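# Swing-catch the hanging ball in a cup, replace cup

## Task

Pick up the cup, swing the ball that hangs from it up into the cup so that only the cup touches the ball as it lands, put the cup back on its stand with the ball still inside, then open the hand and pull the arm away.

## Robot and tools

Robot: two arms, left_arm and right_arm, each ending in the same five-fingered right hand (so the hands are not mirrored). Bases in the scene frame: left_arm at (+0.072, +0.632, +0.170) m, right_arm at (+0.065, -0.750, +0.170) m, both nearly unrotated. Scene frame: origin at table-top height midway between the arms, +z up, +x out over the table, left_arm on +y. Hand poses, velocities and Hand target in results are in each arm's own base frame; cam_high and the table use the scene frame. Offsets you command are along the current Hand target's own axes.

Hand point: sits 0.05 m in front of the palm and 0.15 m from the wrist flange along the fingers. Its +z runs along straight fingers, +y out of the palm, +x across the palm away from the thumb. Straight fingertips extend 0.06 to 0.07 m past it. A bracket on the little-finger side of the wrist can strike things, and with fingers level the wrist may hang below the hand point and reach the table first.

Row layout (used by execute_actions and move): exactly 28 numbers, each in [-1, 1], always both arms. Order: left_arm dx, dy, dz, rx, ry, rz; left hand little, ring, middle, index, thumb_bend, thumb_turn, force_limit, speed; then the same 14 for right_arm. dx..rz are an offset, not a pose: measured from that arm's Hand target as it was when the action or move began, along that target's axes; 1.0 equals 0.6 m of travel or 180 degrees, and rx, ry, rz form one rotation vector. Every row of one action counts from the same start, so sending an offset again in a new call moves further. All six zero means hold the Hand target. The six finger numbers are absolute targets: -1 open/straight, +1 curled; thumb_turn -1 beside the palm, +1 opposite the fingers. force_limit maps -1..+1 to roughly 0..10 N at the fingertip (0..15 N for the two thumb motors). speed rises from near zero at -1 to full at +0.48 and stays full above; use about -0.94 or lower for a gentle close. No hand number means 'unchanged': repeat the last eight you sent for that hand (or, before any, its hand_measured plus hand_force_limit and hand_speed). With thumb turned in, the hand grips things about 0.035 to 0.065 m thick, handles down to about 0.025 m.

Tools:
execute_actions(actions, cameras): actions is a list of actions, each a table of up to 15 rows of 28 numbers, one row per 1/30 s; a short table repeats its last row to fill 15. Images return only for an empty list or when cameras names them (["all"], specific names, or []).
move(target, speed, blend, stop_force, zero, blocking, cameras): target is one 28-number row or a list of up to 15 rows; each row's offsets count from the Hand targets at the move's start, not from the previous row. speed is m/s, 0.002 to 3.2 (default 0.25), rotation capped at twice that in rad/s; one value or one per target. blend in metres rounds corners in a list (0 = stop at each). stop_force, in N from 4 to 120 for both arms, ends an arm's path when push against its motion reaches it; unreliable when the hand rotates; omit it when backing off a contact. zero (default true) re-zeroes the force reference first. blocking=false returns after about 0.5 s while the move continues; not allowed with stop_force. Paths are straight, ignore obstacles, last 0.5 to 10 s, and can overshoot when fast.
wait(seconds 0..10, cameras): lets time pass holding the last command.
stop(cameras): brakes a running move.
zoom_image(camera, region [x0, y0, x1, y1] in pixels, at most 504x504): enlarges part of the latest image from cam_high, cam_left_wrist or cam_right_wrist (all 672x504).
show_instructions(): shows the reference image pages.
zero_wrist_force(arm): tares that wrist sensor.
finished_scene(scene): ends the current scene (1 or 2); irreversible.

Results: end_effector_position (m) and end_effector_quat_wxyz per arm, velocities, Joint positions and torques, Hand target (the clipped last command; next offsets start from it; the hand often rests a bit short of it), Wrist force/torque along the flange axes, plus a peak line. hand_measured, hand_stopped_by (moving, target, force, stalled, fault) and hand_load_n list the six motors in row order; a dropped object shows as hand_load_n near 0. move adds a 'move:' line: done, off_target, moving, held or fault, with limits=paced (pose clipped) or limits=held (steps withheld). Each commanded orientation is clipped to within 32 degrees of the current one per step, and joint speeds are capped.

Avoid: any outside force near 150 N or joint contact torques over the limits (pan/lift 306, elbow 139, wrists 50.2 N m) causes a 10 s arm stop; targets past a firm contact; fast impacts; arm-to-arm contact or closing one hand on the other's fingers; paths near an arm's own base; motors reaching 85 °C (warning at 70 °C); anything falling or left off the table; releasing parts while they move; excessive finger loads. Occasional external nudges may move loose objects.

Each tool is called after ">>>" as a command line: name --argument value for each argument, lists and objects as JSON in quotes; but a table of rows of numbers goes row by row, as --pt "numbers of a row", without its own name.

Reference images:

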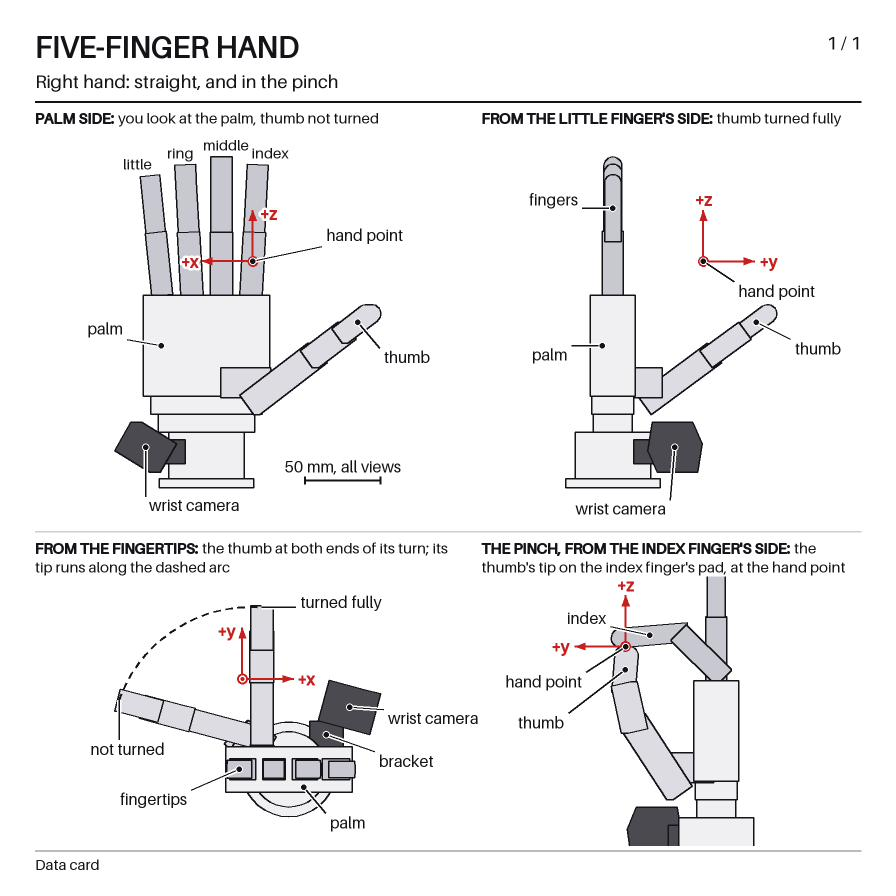

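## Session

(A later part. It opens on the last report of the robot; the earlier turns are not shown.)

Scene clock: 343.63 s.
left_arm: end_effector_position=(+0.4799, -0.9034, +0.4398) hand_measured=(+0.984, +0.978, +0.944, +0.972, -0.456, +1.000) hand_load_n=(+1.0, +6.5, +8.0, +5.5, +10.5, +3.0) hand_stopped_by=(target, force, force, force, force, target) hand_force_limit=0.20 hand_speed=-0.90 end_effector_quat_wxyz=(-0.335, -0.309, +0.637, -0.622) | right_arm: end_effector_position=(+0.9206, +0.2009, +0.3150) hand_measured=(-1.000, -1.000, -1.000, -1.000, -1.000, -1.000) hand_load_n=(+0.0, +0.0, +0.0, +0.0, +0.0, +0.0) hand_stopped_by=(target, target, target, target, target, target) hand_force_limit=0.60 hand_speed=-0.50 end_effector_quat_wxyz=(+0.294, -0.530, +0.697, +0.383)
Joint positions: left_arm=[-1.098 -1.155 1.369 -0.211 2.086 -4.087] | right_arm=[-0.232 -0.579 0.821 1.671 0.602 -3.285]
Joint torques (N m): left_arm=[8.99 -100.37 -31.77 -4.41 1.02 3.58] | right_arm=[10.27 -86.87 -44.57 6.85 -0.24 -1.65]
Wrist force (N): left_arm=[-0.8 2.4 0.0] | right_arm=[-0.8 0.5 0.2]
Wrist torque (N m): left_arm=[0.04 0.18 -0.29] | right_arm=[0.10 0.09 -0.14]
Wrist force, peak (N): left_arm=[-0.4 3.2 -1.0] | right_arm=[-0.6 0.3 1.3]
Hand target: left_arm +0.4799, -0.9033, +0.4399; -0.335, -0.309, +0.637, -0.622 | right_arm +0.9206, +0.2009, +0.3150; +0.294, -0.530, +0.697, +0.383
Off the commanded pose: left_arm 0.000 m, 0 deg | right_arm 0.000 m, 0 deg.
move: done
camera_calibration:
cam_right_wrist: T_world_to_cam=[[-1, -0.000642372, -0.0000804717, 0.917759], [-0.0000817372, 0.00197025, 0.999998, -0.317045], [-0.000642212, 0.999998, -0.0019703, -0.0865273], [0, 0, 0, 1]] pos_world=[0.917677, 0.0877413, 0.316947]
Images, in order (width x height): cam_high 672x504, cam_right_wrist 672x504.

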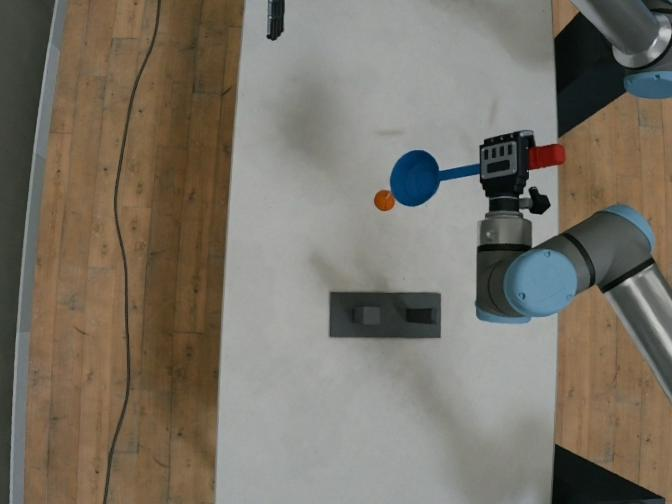

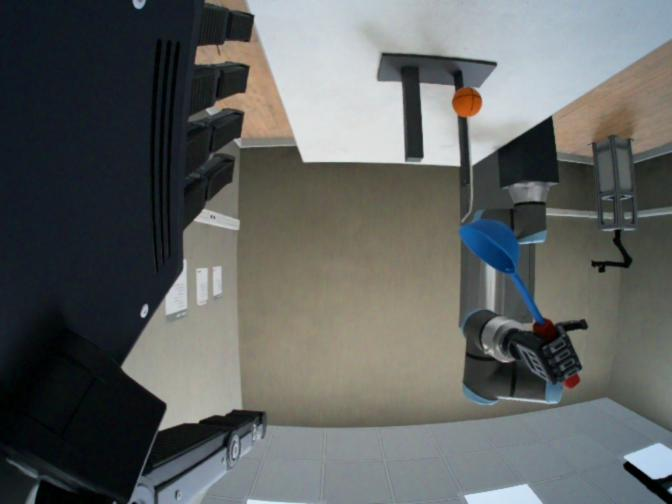

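>>> wait --seconds 5 --cameras '["cam_high","cam_right_wrist"]'

>>> zoom_image --camera "cam_right_wrist" --region '[430, 70, 500, 120]'

>>> zoom_image --camera "cam_high" --region '[350, 170, 420, 220]'

>>> wait --seconds 0.2 --cameras '["cam_high","cam_right_wrist"]'

>>> zoom_image --camera "cam_right_wrist" --region '[430, 70, 500, 120]'

>>> zoom_image --camera "cam_high" --region '[350, 170, 420, 220]'

>>> wait --seconds 0.2 --cameras '["cam_high","cam_right_wrist"]'

>>> zoom_image --camera "cam_right_wrist" --region '[430, 70, 500, 120]'

>>> zoom_image --camera "cam_high" --region '[350, 170, 420, 220]'

Scene clock: 464.97 s.
left_arm: end_effector_position=(+0.4799, -0.9033, +0.4399) hand_measured=(+0.984, +0.978, +0.944, +0.972, -0.456, +1.000) hand_load_n=(+0.5, +6.5, +8.0, +5.5, +10.5, +2.5) hand_stopped_by=(target, force, force, force, force, target) hand_force_limit=0.20 hand_speed=-0.90 end_effector_quat_wxyz=(-0.335, -0.309, +0.637, -0.622) | right_arm: end_effector_position=(+0.9206, +0.2009, +0.3150) hand_measured=(-1.000, -1.000, -1.000, -1.000, -1.000, -1.000) hand_load_n=(+0.0, +0.0, -0.5, +0.0, +0.0, +0.0) hand_stopped_by=(target, target, target, target, target, target) hand_force_limit=0.60 hand_speed=-0.50 end_effector_quat_wxyz=(+0.294, -0.530, +0.697, +0.383)
Joint positions: left_arm=[-1.098 -1.156 1.369 -0.212 2.086 -4.087] | right_arm=[-0.232 -0.579 0.821 1.671 0.602 -3.285]
Joint torques (N m): left_arm=[8.52 -102.25 -31.29 -3.86 1.26 -2.37] | right_arm=[12.08 -87.4 -43.56 6.49 -0.2 -0.92]
Wrist force (N): left_arm=[-0.9 2.0 -0.3] | right_arm=[-0.7 0.0 -0.1]
Wrist torque (N m): left_arm=[0.00 0.23 -0.30] | right_arm=[0.05 0.07 -0.15]
Wrist force, peak (N): left_arm=[-0.8 2.9 0.3] | right_arm=[-0.5 0.6 1.3]
Hand target: left_arm +0.4799, -0.9033, +0.4399; -0.335, -0.309, +0.637, -0.622 | right_arm +0.9206, +0.2009, +0.3150; +0.294, -0.530, +0.697, +0.383
Off the commanded pose: left_arm 0.000 m, 0 deg | right_arm 0.000 m, 0 deg.
wait: 5.00 s; at rest from the start
camera_calibration:
cam_right_wrist: T_world_to_cam=[[-1, -0.000642372, -0.0000804717, 0.917759], [-0.0000817372, 0.00197025, 0.999998, -0.317045], [-0.000642212, 0.999998, -0.0019703, -0.0865273], [0, 0, 0, 1]] pos_world=[0.917677, 0.0877413, 0.316947]
Images, in order (width x height): cam_high 672x504, cam_right_wrist 672x504.

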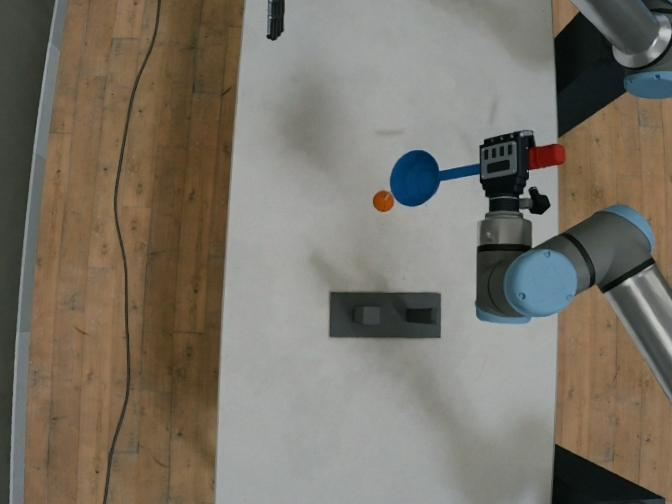

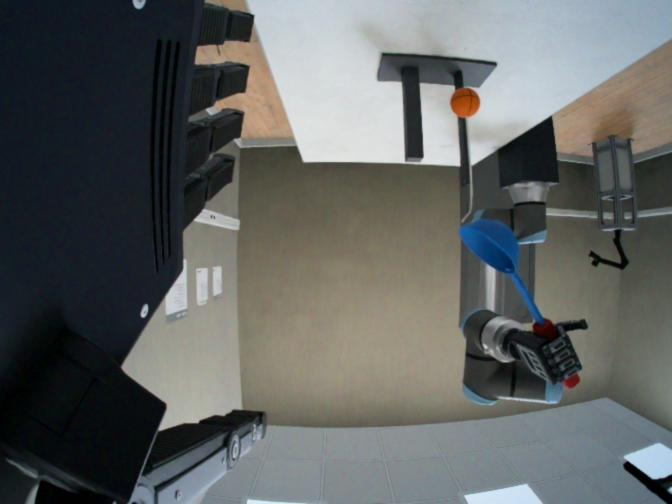

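Scaled by 7.200 from the camera's 672x504 image, which has a finer 960x720 frame.

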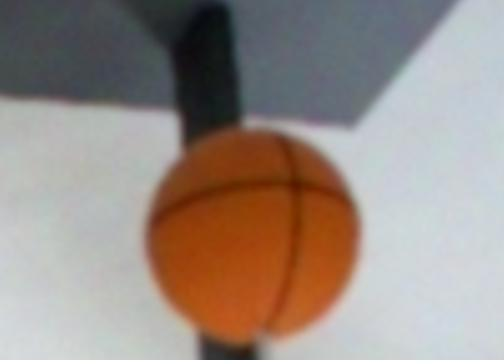

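Scaled by 7.200 from the camera's 672x504 image, which has a finer 960x720 frame.

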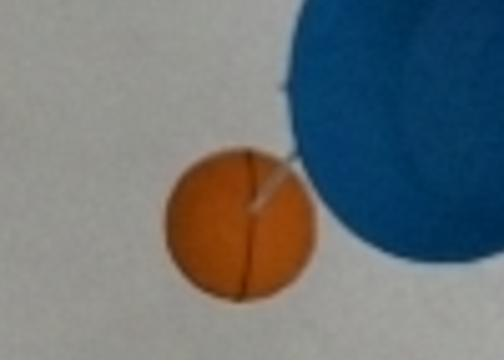

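Scene clock: 465.17 s.
left_arm: end_effector_position=(+0.4799, -0.9033, +0.4399) hand_measured=(+0.984, +0.978, +0.944, +0.972, -0.456, +1.000) hand_load_n=(+1.0, +6.5, +8.0, +5.5, +10.5, +3.0) hand_stopped_by=(target, force, force, force, force, target) hand_force_limit=0.20 hand_speed=-0.90 end_effector_quat_wxyz=(-0.335, -0.309, +0.637, -0.622) | right_arm: end_effector_position=(+0.9206, +0.2009, +0.3150) hand_measured=(-1.000, -1.000, -1.000, -1.000, -1.000, -1.000) hand_load_n=(+0.0, +0.0, +0.0, +0.0, +0.0, +0.0) hand_stopped_by=(target, target, target, target, target, target) hand_force_limit=0.60 hand_speed=-0.50 end_effector_quat_wxyz=(+0.294, -0.530, +0.697, +0.383)
Joint positions: left_arm=[-1.098 -1.156 1.369 -0.212 2.086 -4.087] | right_arm=[-0.232 -0.579 0.821 1.671 0.602 -3.285]
Joint torques (N m): left_arm=[9.72 -101.92 -30.91 -4.18 1.14 -2.33] | right_arm=[10.46 -87.65 -42.82 6.69 -0.56 -0.83]
Wrist force (N): left_arm=[-0.7 2.3 0.5] | right_arm=[-0.2 -0.4 0.4]
Wrist torque (N m): left_arm=[-0.01 0.16 -0.28] | right_arm=[-0.03 -0.01 -0.13]
Wrist force, peak (N): left_arm=[-0.8 2.7 -0.1] | right_arm=[-0.6 0.0 0.7]
Hand target: left_arm +0.4799, -0.9033, +0.4399; -0.335, -0.309, +0.637, -0.622 | right_arm +0.9206, +0.2009, +0.3150; +0.294, -0.530, +0.697, +0.383
Off the commanded pose: left_arm 0.000 m, 0 deg | right_arm 0.000 m, 0 deg.
wait: 0.20 s; at rest by 0.17 s
camera_calibration:
cam_right_wrist: T_world_to_cam=[[-1, -0.000642372, -0.0000804717, 0.917759], [-0.0000817372, 0.00197025, 0.999998, -0.317045], [-0.000642212, 0.999998, -0.0019703, -0.0865273], [0, 0, 0, 1]] pos_world=[0.917677, 0.0877413, 0.316947]
Images, in order (width x height): cam_high 672x504, cam_right_wrist 672x504.

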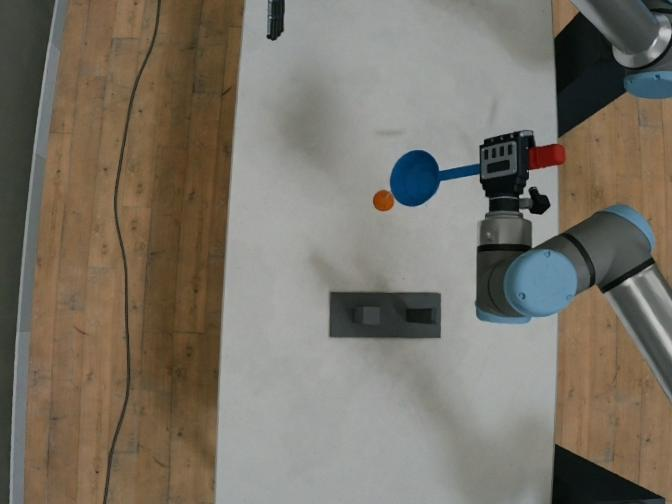

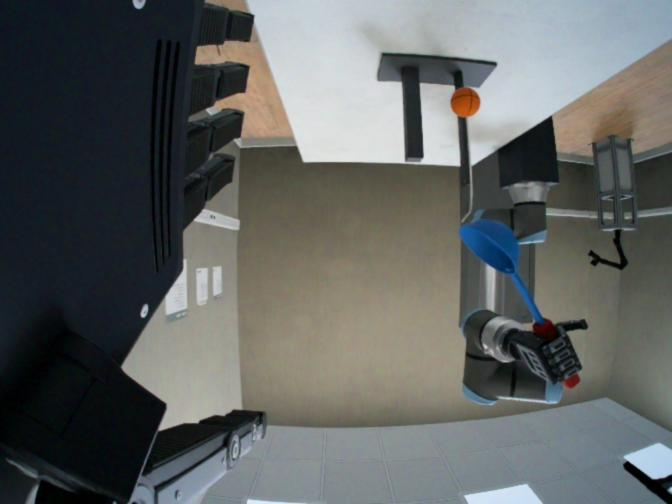

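Scaled by 7.200 from the camera's 672x504 image, which has a finer 960x720 frame.

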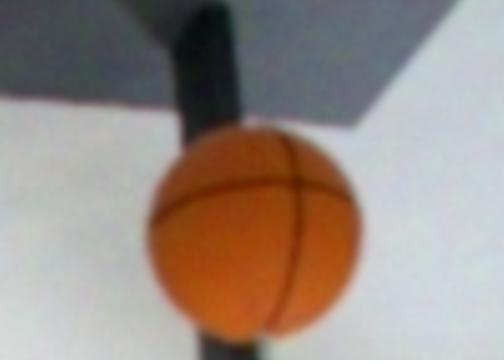

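Scaled by 7.200 from the camera's 672x504 image, which has a finer 960x720 frame.

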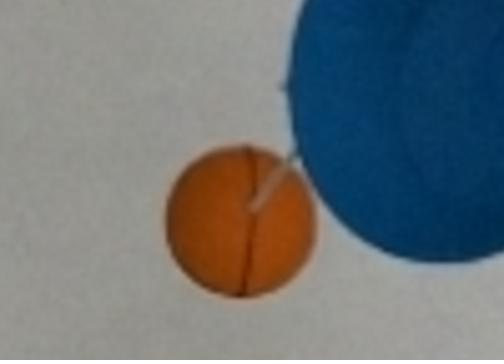

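Scene clock: 465.37 s.
left_arm: end_effector_position=(+0.4799, -0.9033, +0.4399) hand_measured=(+0.984, +0.978, +0.944, +0.972, -0.456, +1.000) hand_load_n=(+1.0, +6.5, +8.0, +6.0, +10.5, +3.0) hand_stopped_by=(target, force, force, force, force, target) hand_force_limit=0.20 hand_speed=-0.90 end_effector_quat_wxyz=(-0.335, -0.309, +0.637, -0.622) | right_arm: end_effector_position=(+0.9206, +0.2009, +0.3150) hand_measured=(-1.000, -1.000, -1.000, -1.000, -1.000, -1.000) hand_load_n=(+0.0, +0.0, +0.0, +0.0, +0.0, +0.0) hand_stopped_by=(target, target, target, target, target, target) hand_force_limit=0.60 hand_speed=-0.50 end_effector_quat_wxyz=(+0.294, -0.530, +0.697, +0.383)
Joint positions: left_arm=[-1.098 -1.156 1.369 -0.212 2.086 -4.087] | right_arm=[-0.232 -0.579 0.821 1.671 0.602 -3.285]
Joint torques (N m): left_arm=[8.77 -100.86 -31.29 -4.39 1.19 -2.25] | right_arm=[10.2 -88.49 -43.9 6.46 -0.66 -0.7]
Wrist force (N): left_arm=[-0.7 2.4 0.2] | right_arm=[-0.2 0.5 0.6]
Wrist torque (N m): left_arm=[0.03 0.18 -0.28] | right_arm=[0.09 -0.02 -0.11]
Wrist force, peak (N): left_arm=[-1.1 2.5 0.1] | right_arm=[-0.5 0.2 0.8]
Hand target: left_arm +0.4799, -0.9033, +0.4399; -0.335, -0.309, +0.637, -0.622 | right_arm +0.9206, +0.2009, +0.3150; +0.294, -0.530, +0.697, +0.383
Off the commanded pose: left_arm 0.000 m, 0 deg | right_arm 0.000 m, 0 deg.
wait: 0.20 s; at rest by 0.17 s
camera_calibration:
cam_right_wrist: T_world_to_cam=[[-1, -0.000642372, -0.0000804717, 0.917759], [-0.0000817372, 0.00197025, 0.999998, -0.317045], [-0.000642212, 0.999998, -0.0019703, -0.0865273], [0, 0, 0, 1]] pos_world=[0.917677, 0.0877413, 0.316947]
Images, in order (width x height): cam_high 672x504, cam_right_wrist 672x504.

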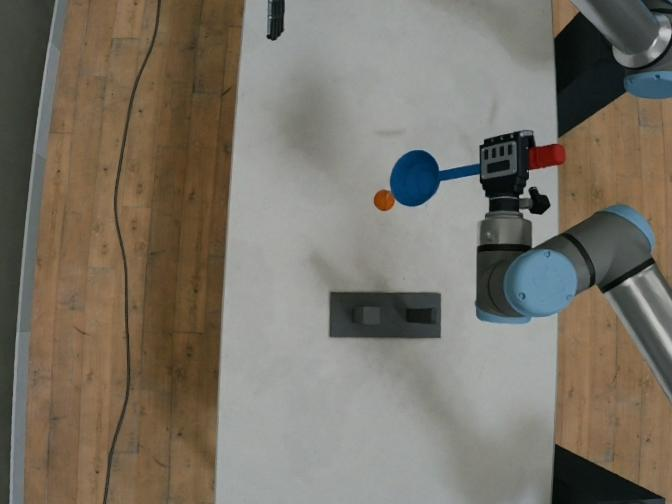

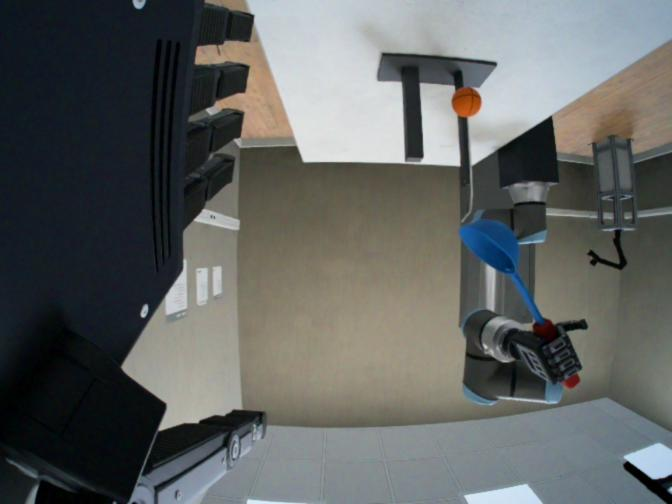

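Scaled by 7.200 from the camera's 672x504 image, which has a finer 960x720 frame.

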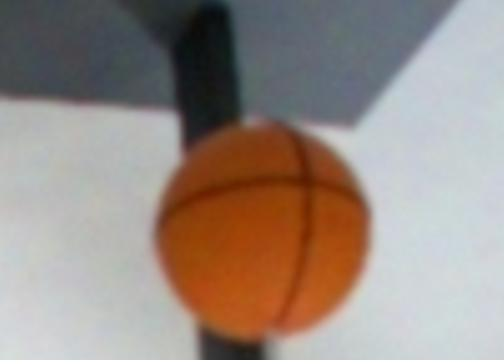

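Scaled by 7.200 from the camera's 672x504 image, which has a finer 960x720 frame.

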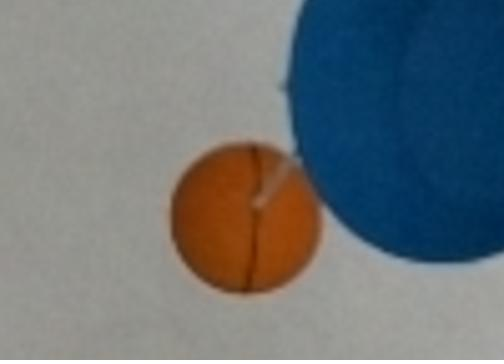

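>>> execute_actions --actions '[[[0.02744,0.03799,-0.00008,0,0,0,0.985,0.985,0.99,0.998,0.95,1,0.2,-0.9,0,0,0,0,0,0,-1,-1,-1,-1,-1,-1,0.6,-0.5],[0.04843,0.06706,-0.00013,0,0,0,0.985,0.985,0.99,0.998,0.95,1,0.2,-0.9,0,0,0,0,0,0,-1,-1,-1,-1,-1,-1,0.6,-0.5],[0.06953,0.09626,-0.00002,0,0,0,0.985,0.985,0.99,0.998,0.95,1,0.2,-0.9,0,0,0,0,0,0,-1,-1,-1,-1,-1,-1,0.6,-0.5],[0.08427,0.11668,0.0001,0,0,0,0.985,0.985,0.99,0.998,0.95,1,0.2,-0.9,0,0,0,0,0,0,-1,-1,-1,-1,-1,-1,0.6,-0.5],[0.10575,0.14642,0.00021,0,0,0,0.985,0.985,0.99,0.998,0.95,1,0.2,-0.9,0,0,0,0,0,0,-1,-1,-1,-1,-1,-1,0.6,-0.5],[0.12724,0.17617,0.00032,0,0,0,0.985,0.985,0.99,0.998,0.95,1,0.2,-0.9,0,0,0,0,0,0,-1,-1,-1,-1,-1,-1,0.6,-0.5],[0.14872,0.20591,0.00039,0,0,0,0.985,0.985,0.99,0.998,0.95,1,0.2,-0.9,0,0,0,0,0,0,-1,-1,-1,-1,-1,-1,0.6,-0.5],[0.1702,0.23565,0.00045,0,0,0,0.985,0.985,0.99,0.998,0.95,1,0.2,-0.9,0,0,0,0,0,0,-1,-1,-1,-1,-1,-1,0.6,-0.5],[0.19169,0.2654,0.00047,0,0,0,0.985,0.985,0.99,0.998,0.95,1,0.2,-0.9,0,0,0,0,0,0,-1,-1,-1,-1,-1,-1,0.6,-0.5],[0.21317,0.29514,0.00049,0,0,0,0.985,0.985,0.99,0.998,0.95,1,0.2,-0.9,0,0,0,0,0,0,-1,-1,-1,-1,-1,-1,0.6,-0.5],[0.23465,0.32489,0.00043,0,0,0,0.985,0.985,0.99,0.998,0.95,1,0.2,-0.9,0,0,0,0,0,0,-1,-1,-1,-1,-1,-1,0.6,-0.5],[0.2287,0.31664,0.00045,0,0,0,0.985,0.985,0.99,0.998,0.95,1,0.2,-0.9,0,0,0,0,0,0,-1,-1,-1,-1,-1,-1,0.6,-0.5],[0.22303,0.3088,0.00046,0,0,0,0.985,0.985,0.99,0.998,0.95,1,0.2,-0.9,0,0,0,0,0,0,-1,-1,-1,-1,-1,-1,0.6,-0.5],[0.20897,0.28933,0.00067,0,0,0,0.985,0.985,0.99,0.998,0.95,1,0.2,-0.9,0,0,0,0,0,0,-1,-1,-1,-1,-1,-1,0.6,-0.5],[0.1913,0.26486,0.00097,0,0,0,0.985,0.985,0.99,0.998,0.95,1,0.2,-0.9,0,0,0,0,0,0,-1,-1,-1,-1,-1,-1,0.6,-0.5]],[[-0.01612,-0.02231,0.00038,0,0,0,0.985,0.985,0.99,0.998,0.95,1,0.2,-0.9,0,0,0,0,0,0,-1,-1,-1,-1,-1,-1,0.6,-0.5],[-0.0293,-0.04056,0.00083,0,0,0,0.985,0.985,0.99,0.998,0.95,1,0.2,-0.9,0,0,0,0,0,0,-1,-1,-1,-1,-1,-1,0.6,-0.5],[-0.04785,-0.06625,0.00121,0,0,0,0.985,0.985,0.99,0.998,0.95,1,0.2,-0.9,0,0,0,0,0,0,-1,-1,-1,-1,-1,-1,0.6,-0.5],[-0.06641,-0.09194,0.00151,0,0,0,0.985,0.985,0.99,0.998,0.95,1,0.2,-0.9,0,0,0,0,0,0,-1,-1,-1,-1,-1,-1,0.6,-0.5],[-0.08496,-0.11763,0.00174,0,0,0,0.985,0.985,0.99,0.998,0.95,1,0.2,-0.9,0,0,0,0,0,0,-1,-1,-1,-1,-1,-1,0.6,-0.5],[-0.10351,-0.14332,0.00187,0,0,0,0.985,0.985,0.99,0.998,0.95,1,0.2,-0.9,0,0,0,0,0,0,-1,-1,-1,-1,-1,-1,0.6,-0.5],[-0.12207,-0.169,0.00201,0,0,0,0.985,0.985,0.99,0.998,0.95,1,0.2,-0.9,0,0,0,0,0,0,-1,-1,-1,-1,-1,-1,0.6,-0.5],[-0.14062,-0.19469,0.00214,0,0,0,0.985,0.985,0.99,0.998,0.95,1,0.2,-0.9,0,0,0,0,0,0,-1,-1,-1,-1,-1,-1,0.6,-0.5],[-0.15917,-0.22038,0.00223,0,0,0,0.985,0.985,0.99,0.998,0.95,1,0.2,-0.9,0,0,0,0,0,0,-1,-1,-1,-1,-1,-1,0.6,-0.5],[-0.17773,-0.24607,0.00224,0,0,0,0.985,0.985,0.99,0.998,0.95,1,0.2,-0.9,0,0,0,0,0,0,-1,-1,-1,-1,-1,-1,0.6,-0.5],[-0.18407,-0.25486,0.00209,0,0,0,0.985,0.985,0.99,0.998,0.95,1,0.2,-0.9,0,0,0,0,0,0,-1,-1,-1,-1,-1,-1,0.6,-0.5],[-0.17968,-0.24877,0.00167,0,0,0,0.985,0.985,0.99,0.998,0.95,1,0.2,-0.9,0,0,0,0,0,0,-1,-1,-1,-1,-1,-1,0.6,-0.5],[-0.17294,-0.23944,0.00106,0,0,0,0.985,0.985,0.99,0.998,0.95,1,0.2,-0.9,0,0,0,0,0,0,-1,-1,-1,-1,-1,-1,0.6,-0.5],[-0.16142,-0.22349,0.00053,0,0,0,0.985,0.985,0.99,0.998,0.95,1,0.2,-0.9,0,0,0,0,0,0,-1,-1,-1,-1,-1,-1,0.6,-0.5],[-0.15087,-0.20889,-0.00008,0,0,0,0.985,0.985,0.99,0.998,0.95,1,0.2,-0.9,0,0,0,0,0,0,-1,-1,-1,-1,-1,-1,0.6,-0.5]]]' --cameras '["cam_high","cam_right_wrist"]'

>>> wait --seconds 0.03 --cameras '["cam_high","cam_right_wrist"]'

>>> wait --seconds 0.03 --cameras '["cam_high","cam_right_wrist"]'

>>> wait --seconds 0.06 --cameras '["cam_high","cam_right_wrist"]'

>>> wait --seconds 0.2 --cameras '["cam_high","cam_right_wrist"]'

>>> wait --seconds 0.4 --cameras '["cam_high","cam_right_wrist"]'

Scene clock: 525.23 s.
left_arm: end_effector_position=(+0.4396, -0.9019, +0.4397) hand_measured=(+0.984, +0.978, +0.944, +0.972, -0.456, +1.000) hand_load_n=(+0.0, +5.5, +8.0, +6.0, +11.5, +3.0) hand_stopped_by=(target, force, force, force, force, target) hand_force_limit=0.20 hand_speed=-0.90 end_effector_quat_wxyz=(-0.336, -0.309, +0.637, -0.621) | right_arm: end_effector_position=(+0.9206, +0.2009, +0.3150) hand_measured=(-1.000, -1.000, -1.000, -1.000, -1.000, -1.000) hand_load_n=(+0.0, +0.0, +0.0, +0.0, +0.0, +0.0) hand_stopped_by=(target, target, target, target, target, target) hand_force_limit=0.60 hand_speed=-0.50 end_effector_quat_wxyz=(+0.294, -0.530, +0.697, +0.383)
Joint positions: left_arm=[-1.142 -1.198 1.429 -0.228 2.043 -4.087] | right_arm=[-0.232 -0.579 0.821 1.671 0.602 -3.285]
Joint torques (N m): left_arm=[-7.06 -97.7 -31.68 -2.37 -1.62 2.16] | right_arm=[13.62 -87.24 -44.1 6.58 -0.38 -0.28]
Wrist force (N): left_arm=[-1.0 3.9 0.2] | right_arm=[-0.3 0.1 0.5]
Wrist torque (N m): left_arm=[0.11 0.24 -0.51] | right_arm=[0.02 0.00 -0.13]
Wrist force, peak (N): left_arm=[7.2 14.1 -0.1] | right_arm=[-1.0 0.1 1.1]
Hand target: left_arm +0.4385, -0.9021, +0.4400; -0.335, -0.309, +0.637, -0.622 | right_arm +0.9206, +0.2009, +0.3150; +0.294, -0.530, +0.697, +0.383
Off the commanded pose: left_arm 0.001 m, 0 deg | right_arm 0.000 m, 0 deg.
camera_calibration:
cam_right_wrist: T_world_to_cam=[[-1, -0.000642372, -0.0000804717, 0.917759], [-0.0000817372, 0.00197025, 0.999998, -0.317045], [-0.000642212, 0.999998, -0.0019703, -0.0865273], [0, 0, 0, 1]] pos_world=[0.917677, 0.0877413, 0.316947]
Images, in order (width x height): cam_high 672x504, cam_right_wrist 672x504.

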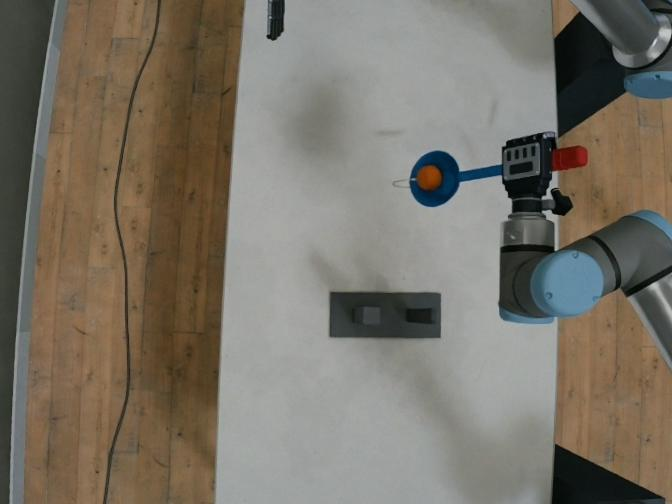

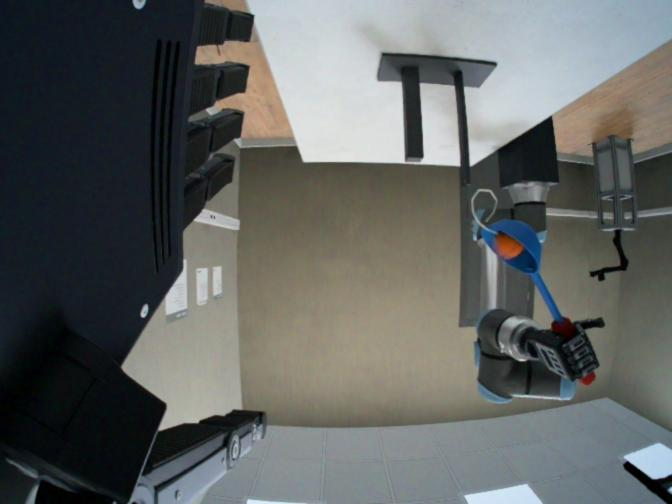

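Scene clock: 525.27 s.
left_arm: end_effector_position=(+0.4396, -0.9019, +0.4396) hand_measured=(+0.984, +0.978, +0.944, +0.972, -0.456, +1.000) hand_load_n=(+0.5, +6.0, +8.5, +5.0, +11.0, +3.5) hand_stopped_by=(target, force, force, force, force, target) hand_force_limit=0.20 hand_speed=-0.90 end_effector_quat_wxyz=(-0.336, -0.309, +0.637, -0.621) | right_arm: end_effector_position=(+0.9206, +0.2009, +0.3150) hand_measured=(-1.000, -1.000, -1.000, -1.000, -1.000, -1.000) hand_load_n=(+0.0, +0.0, +0.0, +0.0, +0.0, +0.0) hand_stopped_by=(target, target, target, target, target, target) hand_force_limit=0.60 hand_speed=-0.50 end_effector_quat_wxyz=(+0.294, -0.530, +0.697, +0.383)
Joint positions: left_arm=[-1.142 -1.198 1.429 -0.228 2.043 -4.087] | right_arm=[-0.232 -0.579 0.821 1.671 0.602 -3.285]
Joint torques (N m): left_arm=[-7 -93.96 -31.77 -2.85 -2.15 2.77] | right_arm=[11.86 -88.26 -43.22 6.22 -0.23 -0.33]
Wrist force (N): left_arm=[-0.8 2.4 0.2] | right_arm=[-0.2 0.3 0.5]
Wrist torque (N m): left_arm=[0.02 0.20 -0.28] | right_arm=[0.07 -0.02 -0.10]
Wrist force, peak (N): left_arm=[-0.8 2.4 0.2] | right_arm=[-0.2 0.3 0.5]
Hand target: left_arm +0.4385, -0.9021, +0.4400; -0.335, -0.309, +0.637, -0.622 | right_arm +0.9206, +0.2009, +0.3150; +0.294, -0.530, +0.697, +0.383
Off the commanded pose: left_arm 0.001 m, 0 deg | right_arm 0.000 m, 0 deg.
wait: 0.03 s; no rest
camera_calibration:
cam_right_wrist: T_world_to_cam=[[-1, -0.000642372, -0.0000804717, 0.917759], [-0.0000817372, 0.00197025, 0.999998, -0.317045], [-0.000642212, 0.999998, -0.0019703, -0.0865273], [0, 0, 0, 1]] pos_world=[0.917677, 0.0877413, 0.316947]
Images, in order (width x height): cam_high 672x504, cam_right_wrist 672x504.

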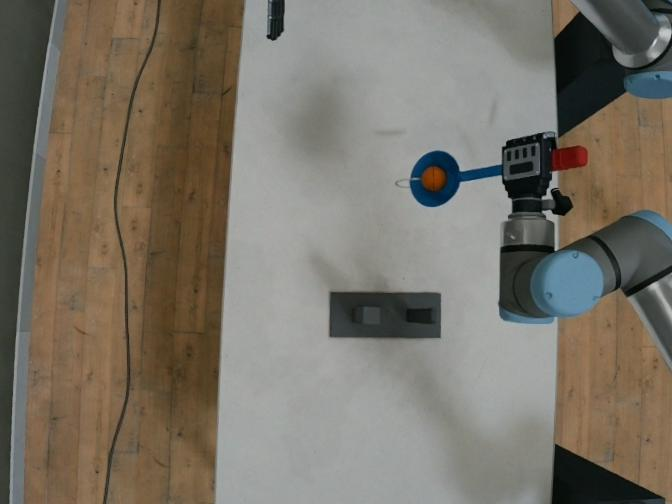

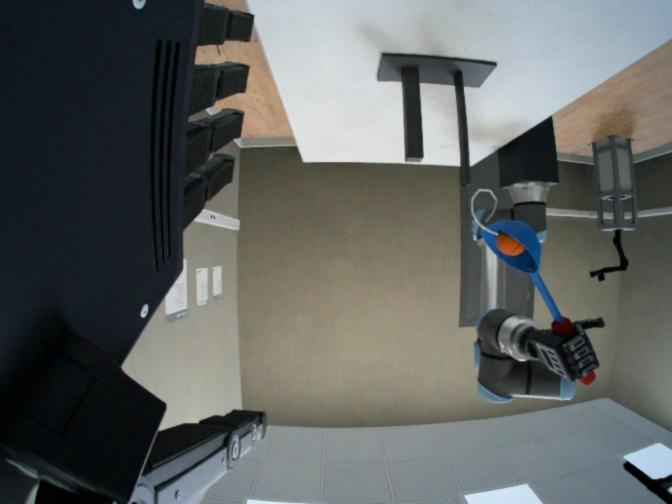

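Scene clock: 525.30 s.
left_arm: end_effector_position=(+0.4396, -0.9019, +0.4396) hand_measured=(+0.984, +0.978, +0.944, +0.972, -0.456, +1.000) hand_load_n=(+0.5, +5.5, +8.5, +5.0, +11.0, +3.5) hand_stopped_by=(target, force, force, force, force, target) hand_force_limit=0.20 hand_speed=-0.90 end_effector_quat_wxyz=(-0.336, -0.309, +0.637, -0.621) | right_arm: end_effector_position=(+0.9206, +0.2009, +0.3150) hand_measured=(-1.000, -1.000, -1.000, -1.000, -1.000, -1.000) hand_load_n=(+0.0, +0.0, -0.5, +0.0, +0.0, +0.0) hand_stopped_by=(target, target, target, target, target, target) hand_force_limit=0.60 hand_speed=-0.50 end_effector_quat_wxyz=(+0.294, -0.530, +0.697, +0.383)
Joint positions: left_arm=[-1.142 -1.198 1.429 -0.228 2.043 -4.087] | right_arm=[-0.232 -0.579 0.821 1.671 0.602 -3.285]
Joint torques (N m): left_arm=[-0.85 -90.07 -31.36 -2.9 -1.98 2.76] | right_arm=[9.92 -88.52 -43.89 6.54 -0.53 -0.25]
Wrist force (N): left_arm=[-1.3 2.1 0.2] | right_arm=[-0.4 -0.1 0.7]
Wrist torque (N m): left_arm=[0.01 0.28 -0.24] | right_arm=[-0.01 0.01 -0.14]
Wrist force, peak (N): left_arm=[-1.3 2.1 0.2] | right_arm=[-0.4 -0.1 0.7]
Hand target: left_arm +0.4385, -0.9021, +0.4400; -0.335, -0.309, +0.637, -0.622 | right_arm +0.9206, +0.2009, +0.3150; +0.294, -0.530, +0.697, +0.383
Off the commanded pose: left_arm 0.001 m, 0 deg | right_arm 0.000 m, 0 deg.
wait: 0.03 s; no rest
camera_calibration:
cam_right_wrist: T_world_to_cam=[[-1, -0.000642372, -0.0000804717, 0.917759], [-0.0000817372, 0.00197025, 0.999998, -0.317045], [-0.000642212, 0.999998, -0.0019703, -0.0865273], [0, 0, 0, 1]] pos_world=[0.917677, 0.0877413, 0.316947]
Images, in order (width x height): cam_high 672x504, cam_right_wrist 672x504.

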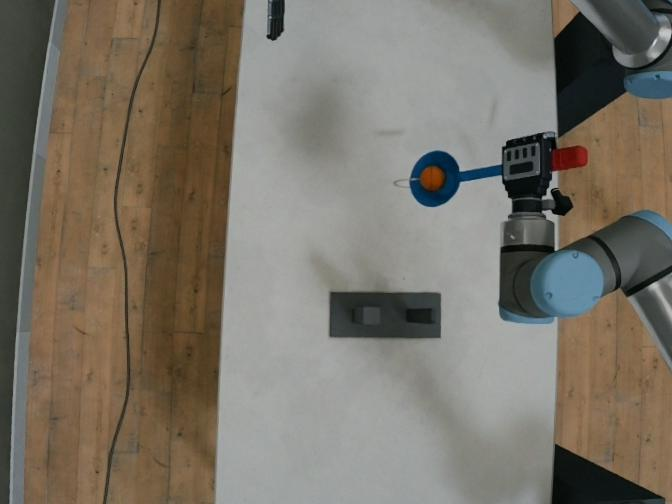

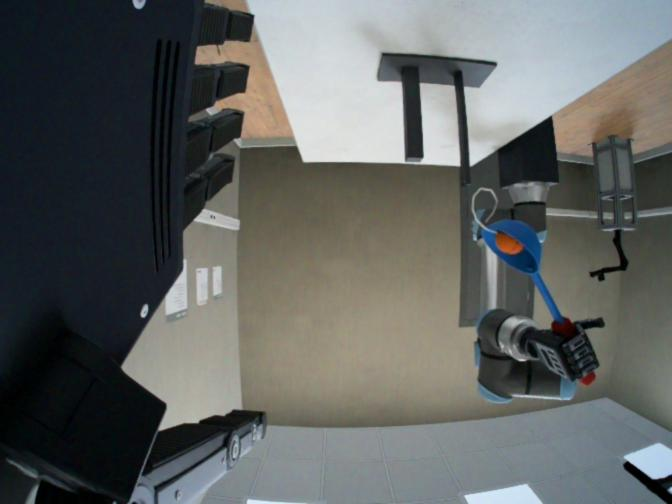

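Scene clock: 525.37 s.
left_arm: end_effector_position=(+0.4396, -0.9019, +0.4396) hand_measured=(+0.984, +0.978, +0.944, +0.972, -0.456, +1.000) hand_load_n=(+0.0, +5.5, +8.0, +5.5, +11.0, +3.0) hand_stopped_by=(target, force, force, force, force, target) hand_force_limit=0.20 hand_speed=-0.90 end_effector_quat_wxyz=(-0.336, -0.309, +0.637, -0.621) | right_arm: end_effector_position=(+0.9206, +0.2009, +0.3150) hand_measured=(-1.000, -1.000, -1.000, -1.000, -1.000, -1.000) hand_load_n=(+0.0, +0.0, +0.0, +0.0, +0.0, +0.5) hand_stopped_by=(target, target, target, target, target, target) hand_force_limit=0.60 hand_speed=-0.50 end_effector_quat_wxyz=(+0.294, -0.530, +0.697, +0.383)
Joint positions: left_arm=[-1.142 -1.198 1.429 -0.228 2.043 -4.087] | right_arm=[-0.232 -0.579 0.821 1.671 0.602 -3.285]
Joint torques (N m): left_arm=[2.38 -91.44 -31.88 -3.36 -1.39 2.38] | right_arm=[9.09 -87.77 -43.28 6.42 -0.69 -0.38]
Wrist force (N): left_arm=[-0.6 2.5 0.3] | right_arm=[0.2 0.0 0.2]
Wrist torque (N m): left_arm=[0.03 0.17 -0.26] | right_arm=[0.03 -0.05 -0.10]
Wrist force, peak (N): left_arm=[-0.6 2.5 0.3] | right_arm=[-0.6 0.4 0.8]
Hand target: left_arm +0.4385, -0.9021, +0.4400; -0.335, -0.309, +0.637, -0.622 | right_arm +0.9206, +0.2009, +0.3150; +0.294, -0.530, +0.697, +0.383
Off the commanded pose: left_arm 0.001 m, 0 deg | right_arm 0.000 m, 0 deg.
wait: 0.07 s; no rest
camera_calibration:
cam_right_wrist: T_world_to_cam=[[-1, -0.000642372, -0.0000804717, 0.917759], [-0.0000817372, 0.00197025, 0.999998, -0.317045], [-0.000642212, 0.999998, -0.0019703, -0.0865273], [0, 0, 0, 1]] pos_world=[0.917677, 0.0877413, 0.316947]
Images, in order (width x height): cam_high 672x504, cam_right_wrist 672x504.

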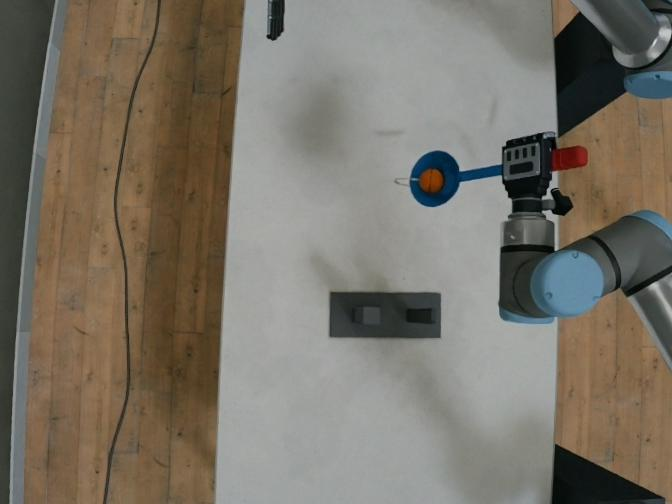

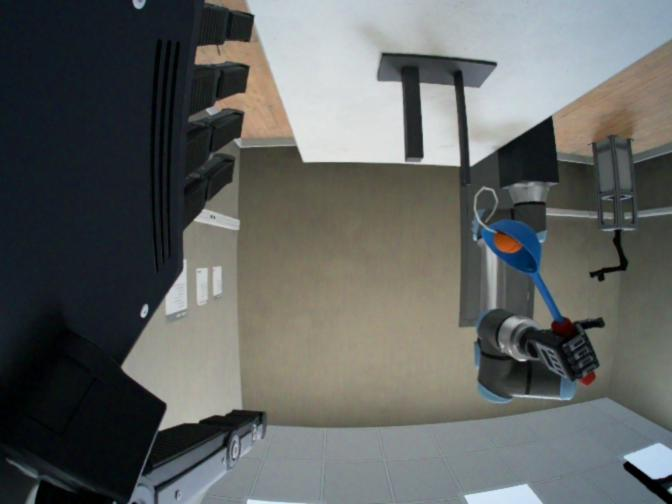

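Scene clock: 525.57 s.
left_arm: end_effector_position=(+0.4396, -0.9019, +0.4396) hand_measured=(+0.984, +0.978, +0.944, +0.972, -0.456, +1.000) hand_load_n=(+0.0, +5.5, +8.5, +5.5, +10.5, +3.0) hand_stopped_by=(target, force, force, force, force, target) hand_force_limit=0.20 hand_speed=-0.90 end_effector_quat_wxyz=(-0.336, -0.309, +0.637, -0.621) | right_arm: end_effector_position=(+0.9206, +0.2009, +0.3150) hand_measured=(-1.000, -1.000, -1.000, -1.000, -1.000, -1.000) hand_load_n=(+0.0, +0.0, +0.5, +0.0, +0.0, +0.0) hand_stopped_by=(target, target, target, target, target, target) hand_force_limit=0.60 hand_speed=-0.50 end_effector_quat_wxyz=(+0.294, -0.530, +0.697, +0.383)
Joint positions: left_arm=[-1.142 -1.198 1.429 -0.228 2.043 -4.087] | right_arm=[-0.232 -0.579 0.821 1.671 0.602 -3.285]
Joint torques (N m): left_arm=[1.03 -95.06 -30.35 -3.91 -1.46 1.74] | right_arm=[11.4 -89.18 -44.01 6.24 -0.35 -0.26]
Wrist force (N): left_arm=[-1.0 2.5 0.2] | right_arm=[-0.1 0.2 0.5]
Wrist torque (N m): left_arm=[0.05 0.23 -0.28] | right_arm=[0.03 -0.02 -0.12]
Wrist force, peak (N): left_arm=[-1.0 2.5 0.2] | right_arm=[-0.1 -0.1 1.0]
Hand target: left_arm +0.4385, -0.9021, +0.4400; -0.335, -0.309, +0.637, -0.622 | right_arm +0.9206, +0.2009, +0.3150; +0.294, -0.530, +0.697, +0.383
Off the commanded pose: left_arm 0.001 m, 0 deg | right_arm 0.000 m, 0 deg.
wait: 0.20 s; at rest by 0.17 s
camera_calibration:
cam_right_wrist: T_world_to_cam=[[-1, -0.000642372, -0.0000804717, 0.917759], [-0.0000817372, 0.00197025, 0.999998, -0.317045], [-0.000642212, 0.999998, -0.0019703, -0.0865273], [0, 0, 0, 1]] pos_world=[0.917677, 0.0877413, 0.316947]
Images, in order (width x height): cam_high 672x504, cam_right_wrist 672x504.

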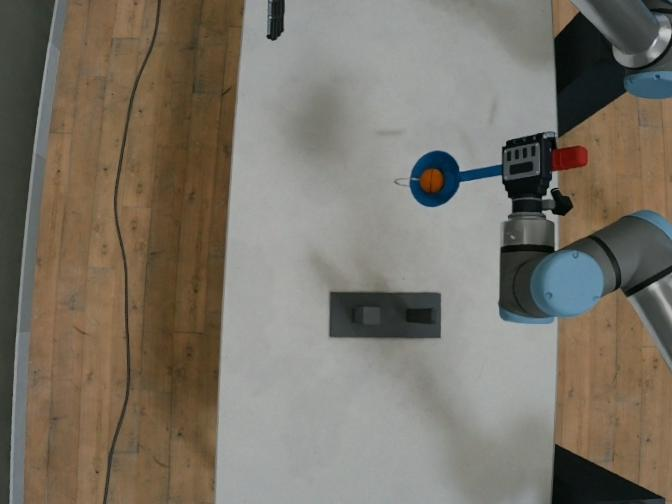

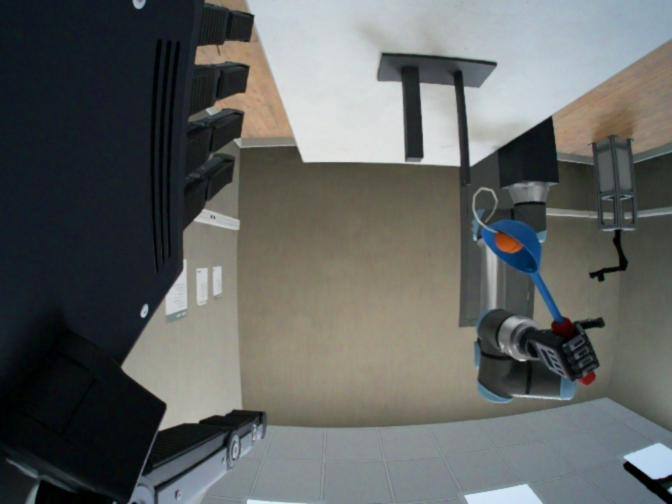

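Scene clock: 525.97 s.
left_arm: end_effector_position=(+0.4396, -0.9019, +0.4396) hand_measured=(+0.984, +0.978, +0.944, +0.972, -0.456, +1.000) hand_load_n=(+0.0, +5.5, +8.0, +5.5, +11.0, +3.0) hand_stopped_by=(target, force, force, force, force, target) hand_force_limit=0.20 hand_speed=-0.90 end_effector_quat_wxyz=(-0.336, -0.309, +0.637, -0.621) | right_arm: end_effector_position=(+0.9206, +0.2009, +0.3150) hand_measured=(-1.000, -1.000, -1.000, -1.000, -1.000, -1.000) hand_load_n=(+0.0, +0.0, +0.0, +0.0, +0.0, +0.0) hand_stopped_by=(target, target, target, target, target, target) hand_force_limit=0.60 hand_speed=-0.50 end_effector_quat_wxyz=(+0.294, -0.530, +0.697, +0.383)
Joint positions: left_arm=[-1.142 -1.198 1.429 -0.228 2.043 -4.087] | right_arm=[-0.232 -0.579 0.821 1.671 0.602 -3.285]
Joint torques (N m): left_arm=[-0.08 -97.58 -30.6 -4.5 -2.02 0.69] | right_arm=[9.95 -86.29 -43.52 6.03 -0.66 -0.45]
Wrist force (N): left_arm=[-0.7 2.2 0.2] | right_arm=[-0.2 0.4 0.7]
Wrist torque (N m): left_arm=[0.00 0.19 -0.27] | right_arm=[0.07 -0.01 -0.11]
Wrist force, peak (N): left_arm=[-0.8 2.8 0.1] | right_arm=[-0.9 -0.3 0.9]
Hand target: left_arm +0.4385, -0.9021, +0.4400; -0.335, -0.309, +0.637, -0.622 | right_arm +0.9206, +0.2009, +0.3150; +0.294, -0.530, +0.697, +0.383
Off the commanded pose: left_arm 0.001 m, 0 deg | right_arm 0.000 m, 0 deg.
wait: 0.40 s; at rest by 0.17 s
camera_calibration:
cam_right_wrist: T_world_to_cam=[[-1, -0.000642372, -0.0000804717, 0.917759], [-0.0000817372, 0.00197025, 0.999998, -0.317045], [-0.000642212, 0.999998, -0.0019703, -0.0865273], [0, 0, 0, 1]] pos_world=[0.917677, 0.0877413, 0.316947]
Images, in order (width x height): cam_high 672x504, cam_right_wrist 672x504.

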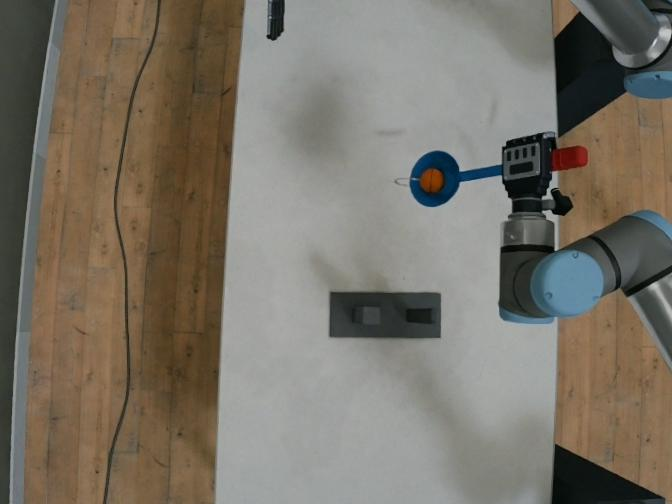

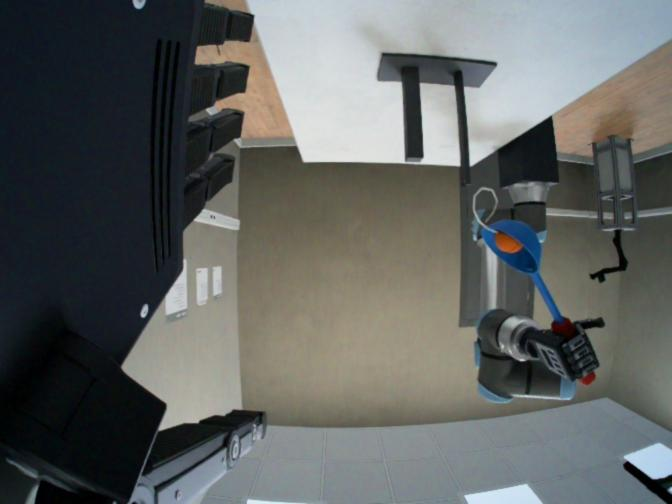

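>>> move --target '[-0.2032,0.048,-0.4343,0.008,-0.0112,0.2277,0.985,0.985,0.99,0.998,0.95,1,0.2,-0.9,0,0,0,0,0,0,-1,-1,-1,-1,-1,-1,0.6,-0.5]' --speed 0.1 --cameras '["cam_high","cam_right_wrist"]'

>>> zoom_image --camera "cam_high" --region '[340, 240, 560, 370]'

>>> zoom_image --camera "cam_right_wrist" --region '[375, 150, 545, 290]'

Scene clock: 551.43 s.
left_arm: end_effector_position=(+0.4974, -0.6436, +0.3247) hand_measured=(+0.984, +0.978, +0.944, +0.972, -0.456, +1.000) hand_load_n=(+0.0, +5.5, +8.0, +5.5, +11.0, +3.0) hand_stopped_by=(target, force, force, force, force, target) hand_force_limit=0.20 hand_speed=-0.90 end_effector_quat_wxyz=(-0.081, -0.081, +0.702, -0.702) | right_arm: end_effector_position=(+0.9206, +0.2009, +0.3150) hand_measured=(-1.000, -1.000, -1.000, -1.000, -1.000, -1.000) hand_load_n=(+0.0, +0.0, +0.0, -0.5, +0.0, +0.0) hand_stopped_by=(target, target, target, target, target, target) hand_force_limit=0.60 hand_speed=-0.50 end_effector_quat_wxyz=(+0.294, -0.530, +0.697, +0.383)
Joint positions: left_arm=[-0.953 -1.43 1.937 -0.506 2.189 -3.372] | right_arm=[-0.232 -0.579 0.821 1.671 0.602 -3.285]
Joint torques (N m): left_arm=[-3.32 -38.93 -48.41 0.58 -2.2 -0.32] | right_arm=[9.24 -85.37 -43.98 6.56 -0.46 -0.46]
Wrist force (N): left_arm=[-0.1 2.2 -0.3] | right_arm=[-0.4 0.5 0.6]
Wrist torque (N m): left_arm=[0.05 0.14 -0.25] | right_arm=[0.08 0.01 -0.12]
Wrist force, peak (N): left_arm=[-0.5 3.1 -1.1] | right_arm=[-0.7 -0.4 1.1]
Hand target: left_arm +0.4975, -0.6436, +0.3246; -0.081, -0.081, +0.702, -0.702 | right_arm +0.9206, +0.2009, +0.3150; +0.294, -0.530, +0.697, +0.383
Off the commanded pose: left_arm 0.000 m, 0 deg | right_arm 0.000 m, 0 deg.
move: done
camera_calibration:
cam_right_wrist: T_world_to_cam=[[-1, -0.000642372, -0.0000804717, 0.917759], [-0.0000817372, 0.00197025, 0.999998, -0.317045], [-0.000642212, 0.999998, -0.0019703, -0.0865273], [0, 0, 0, 1]] pos_world=[0.917677, 0.0877413, 0.316947]
Images, in order (width x height): cam_high 672x504, cam_right_wrist 672x504.

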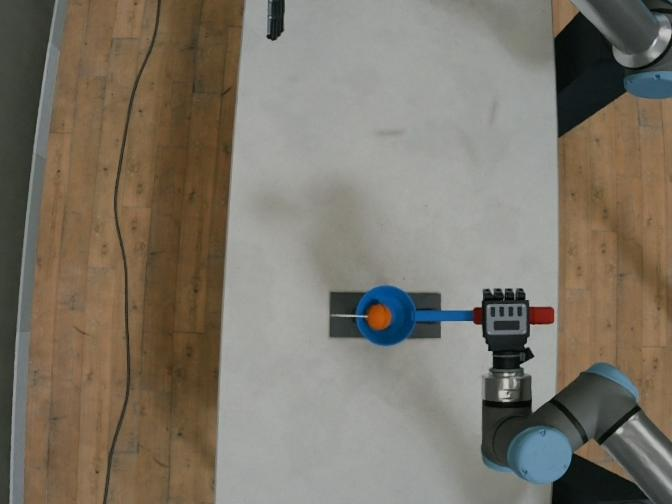

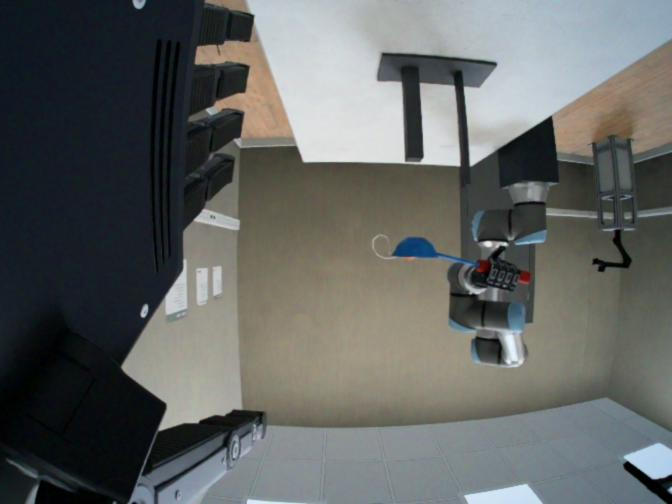

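Scaled by 2.291 from the camera's 672x504 image, which has a finer 960x720 frame.

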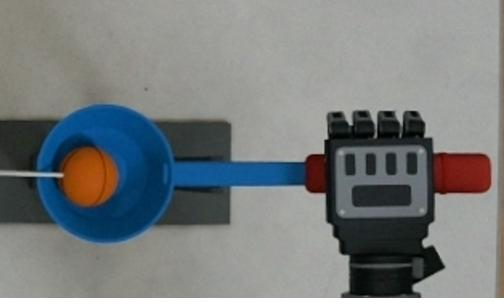

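Scaled by 2.965 from the camera's 672x504 image, which has a finer 960x720 frame.

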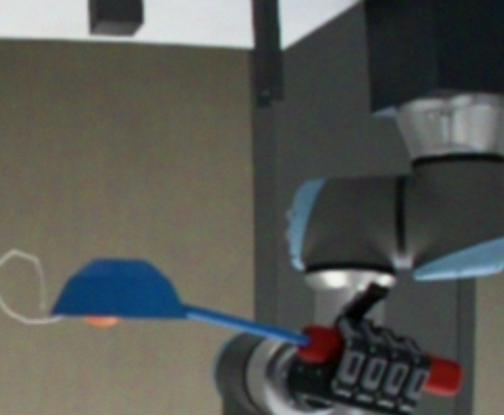

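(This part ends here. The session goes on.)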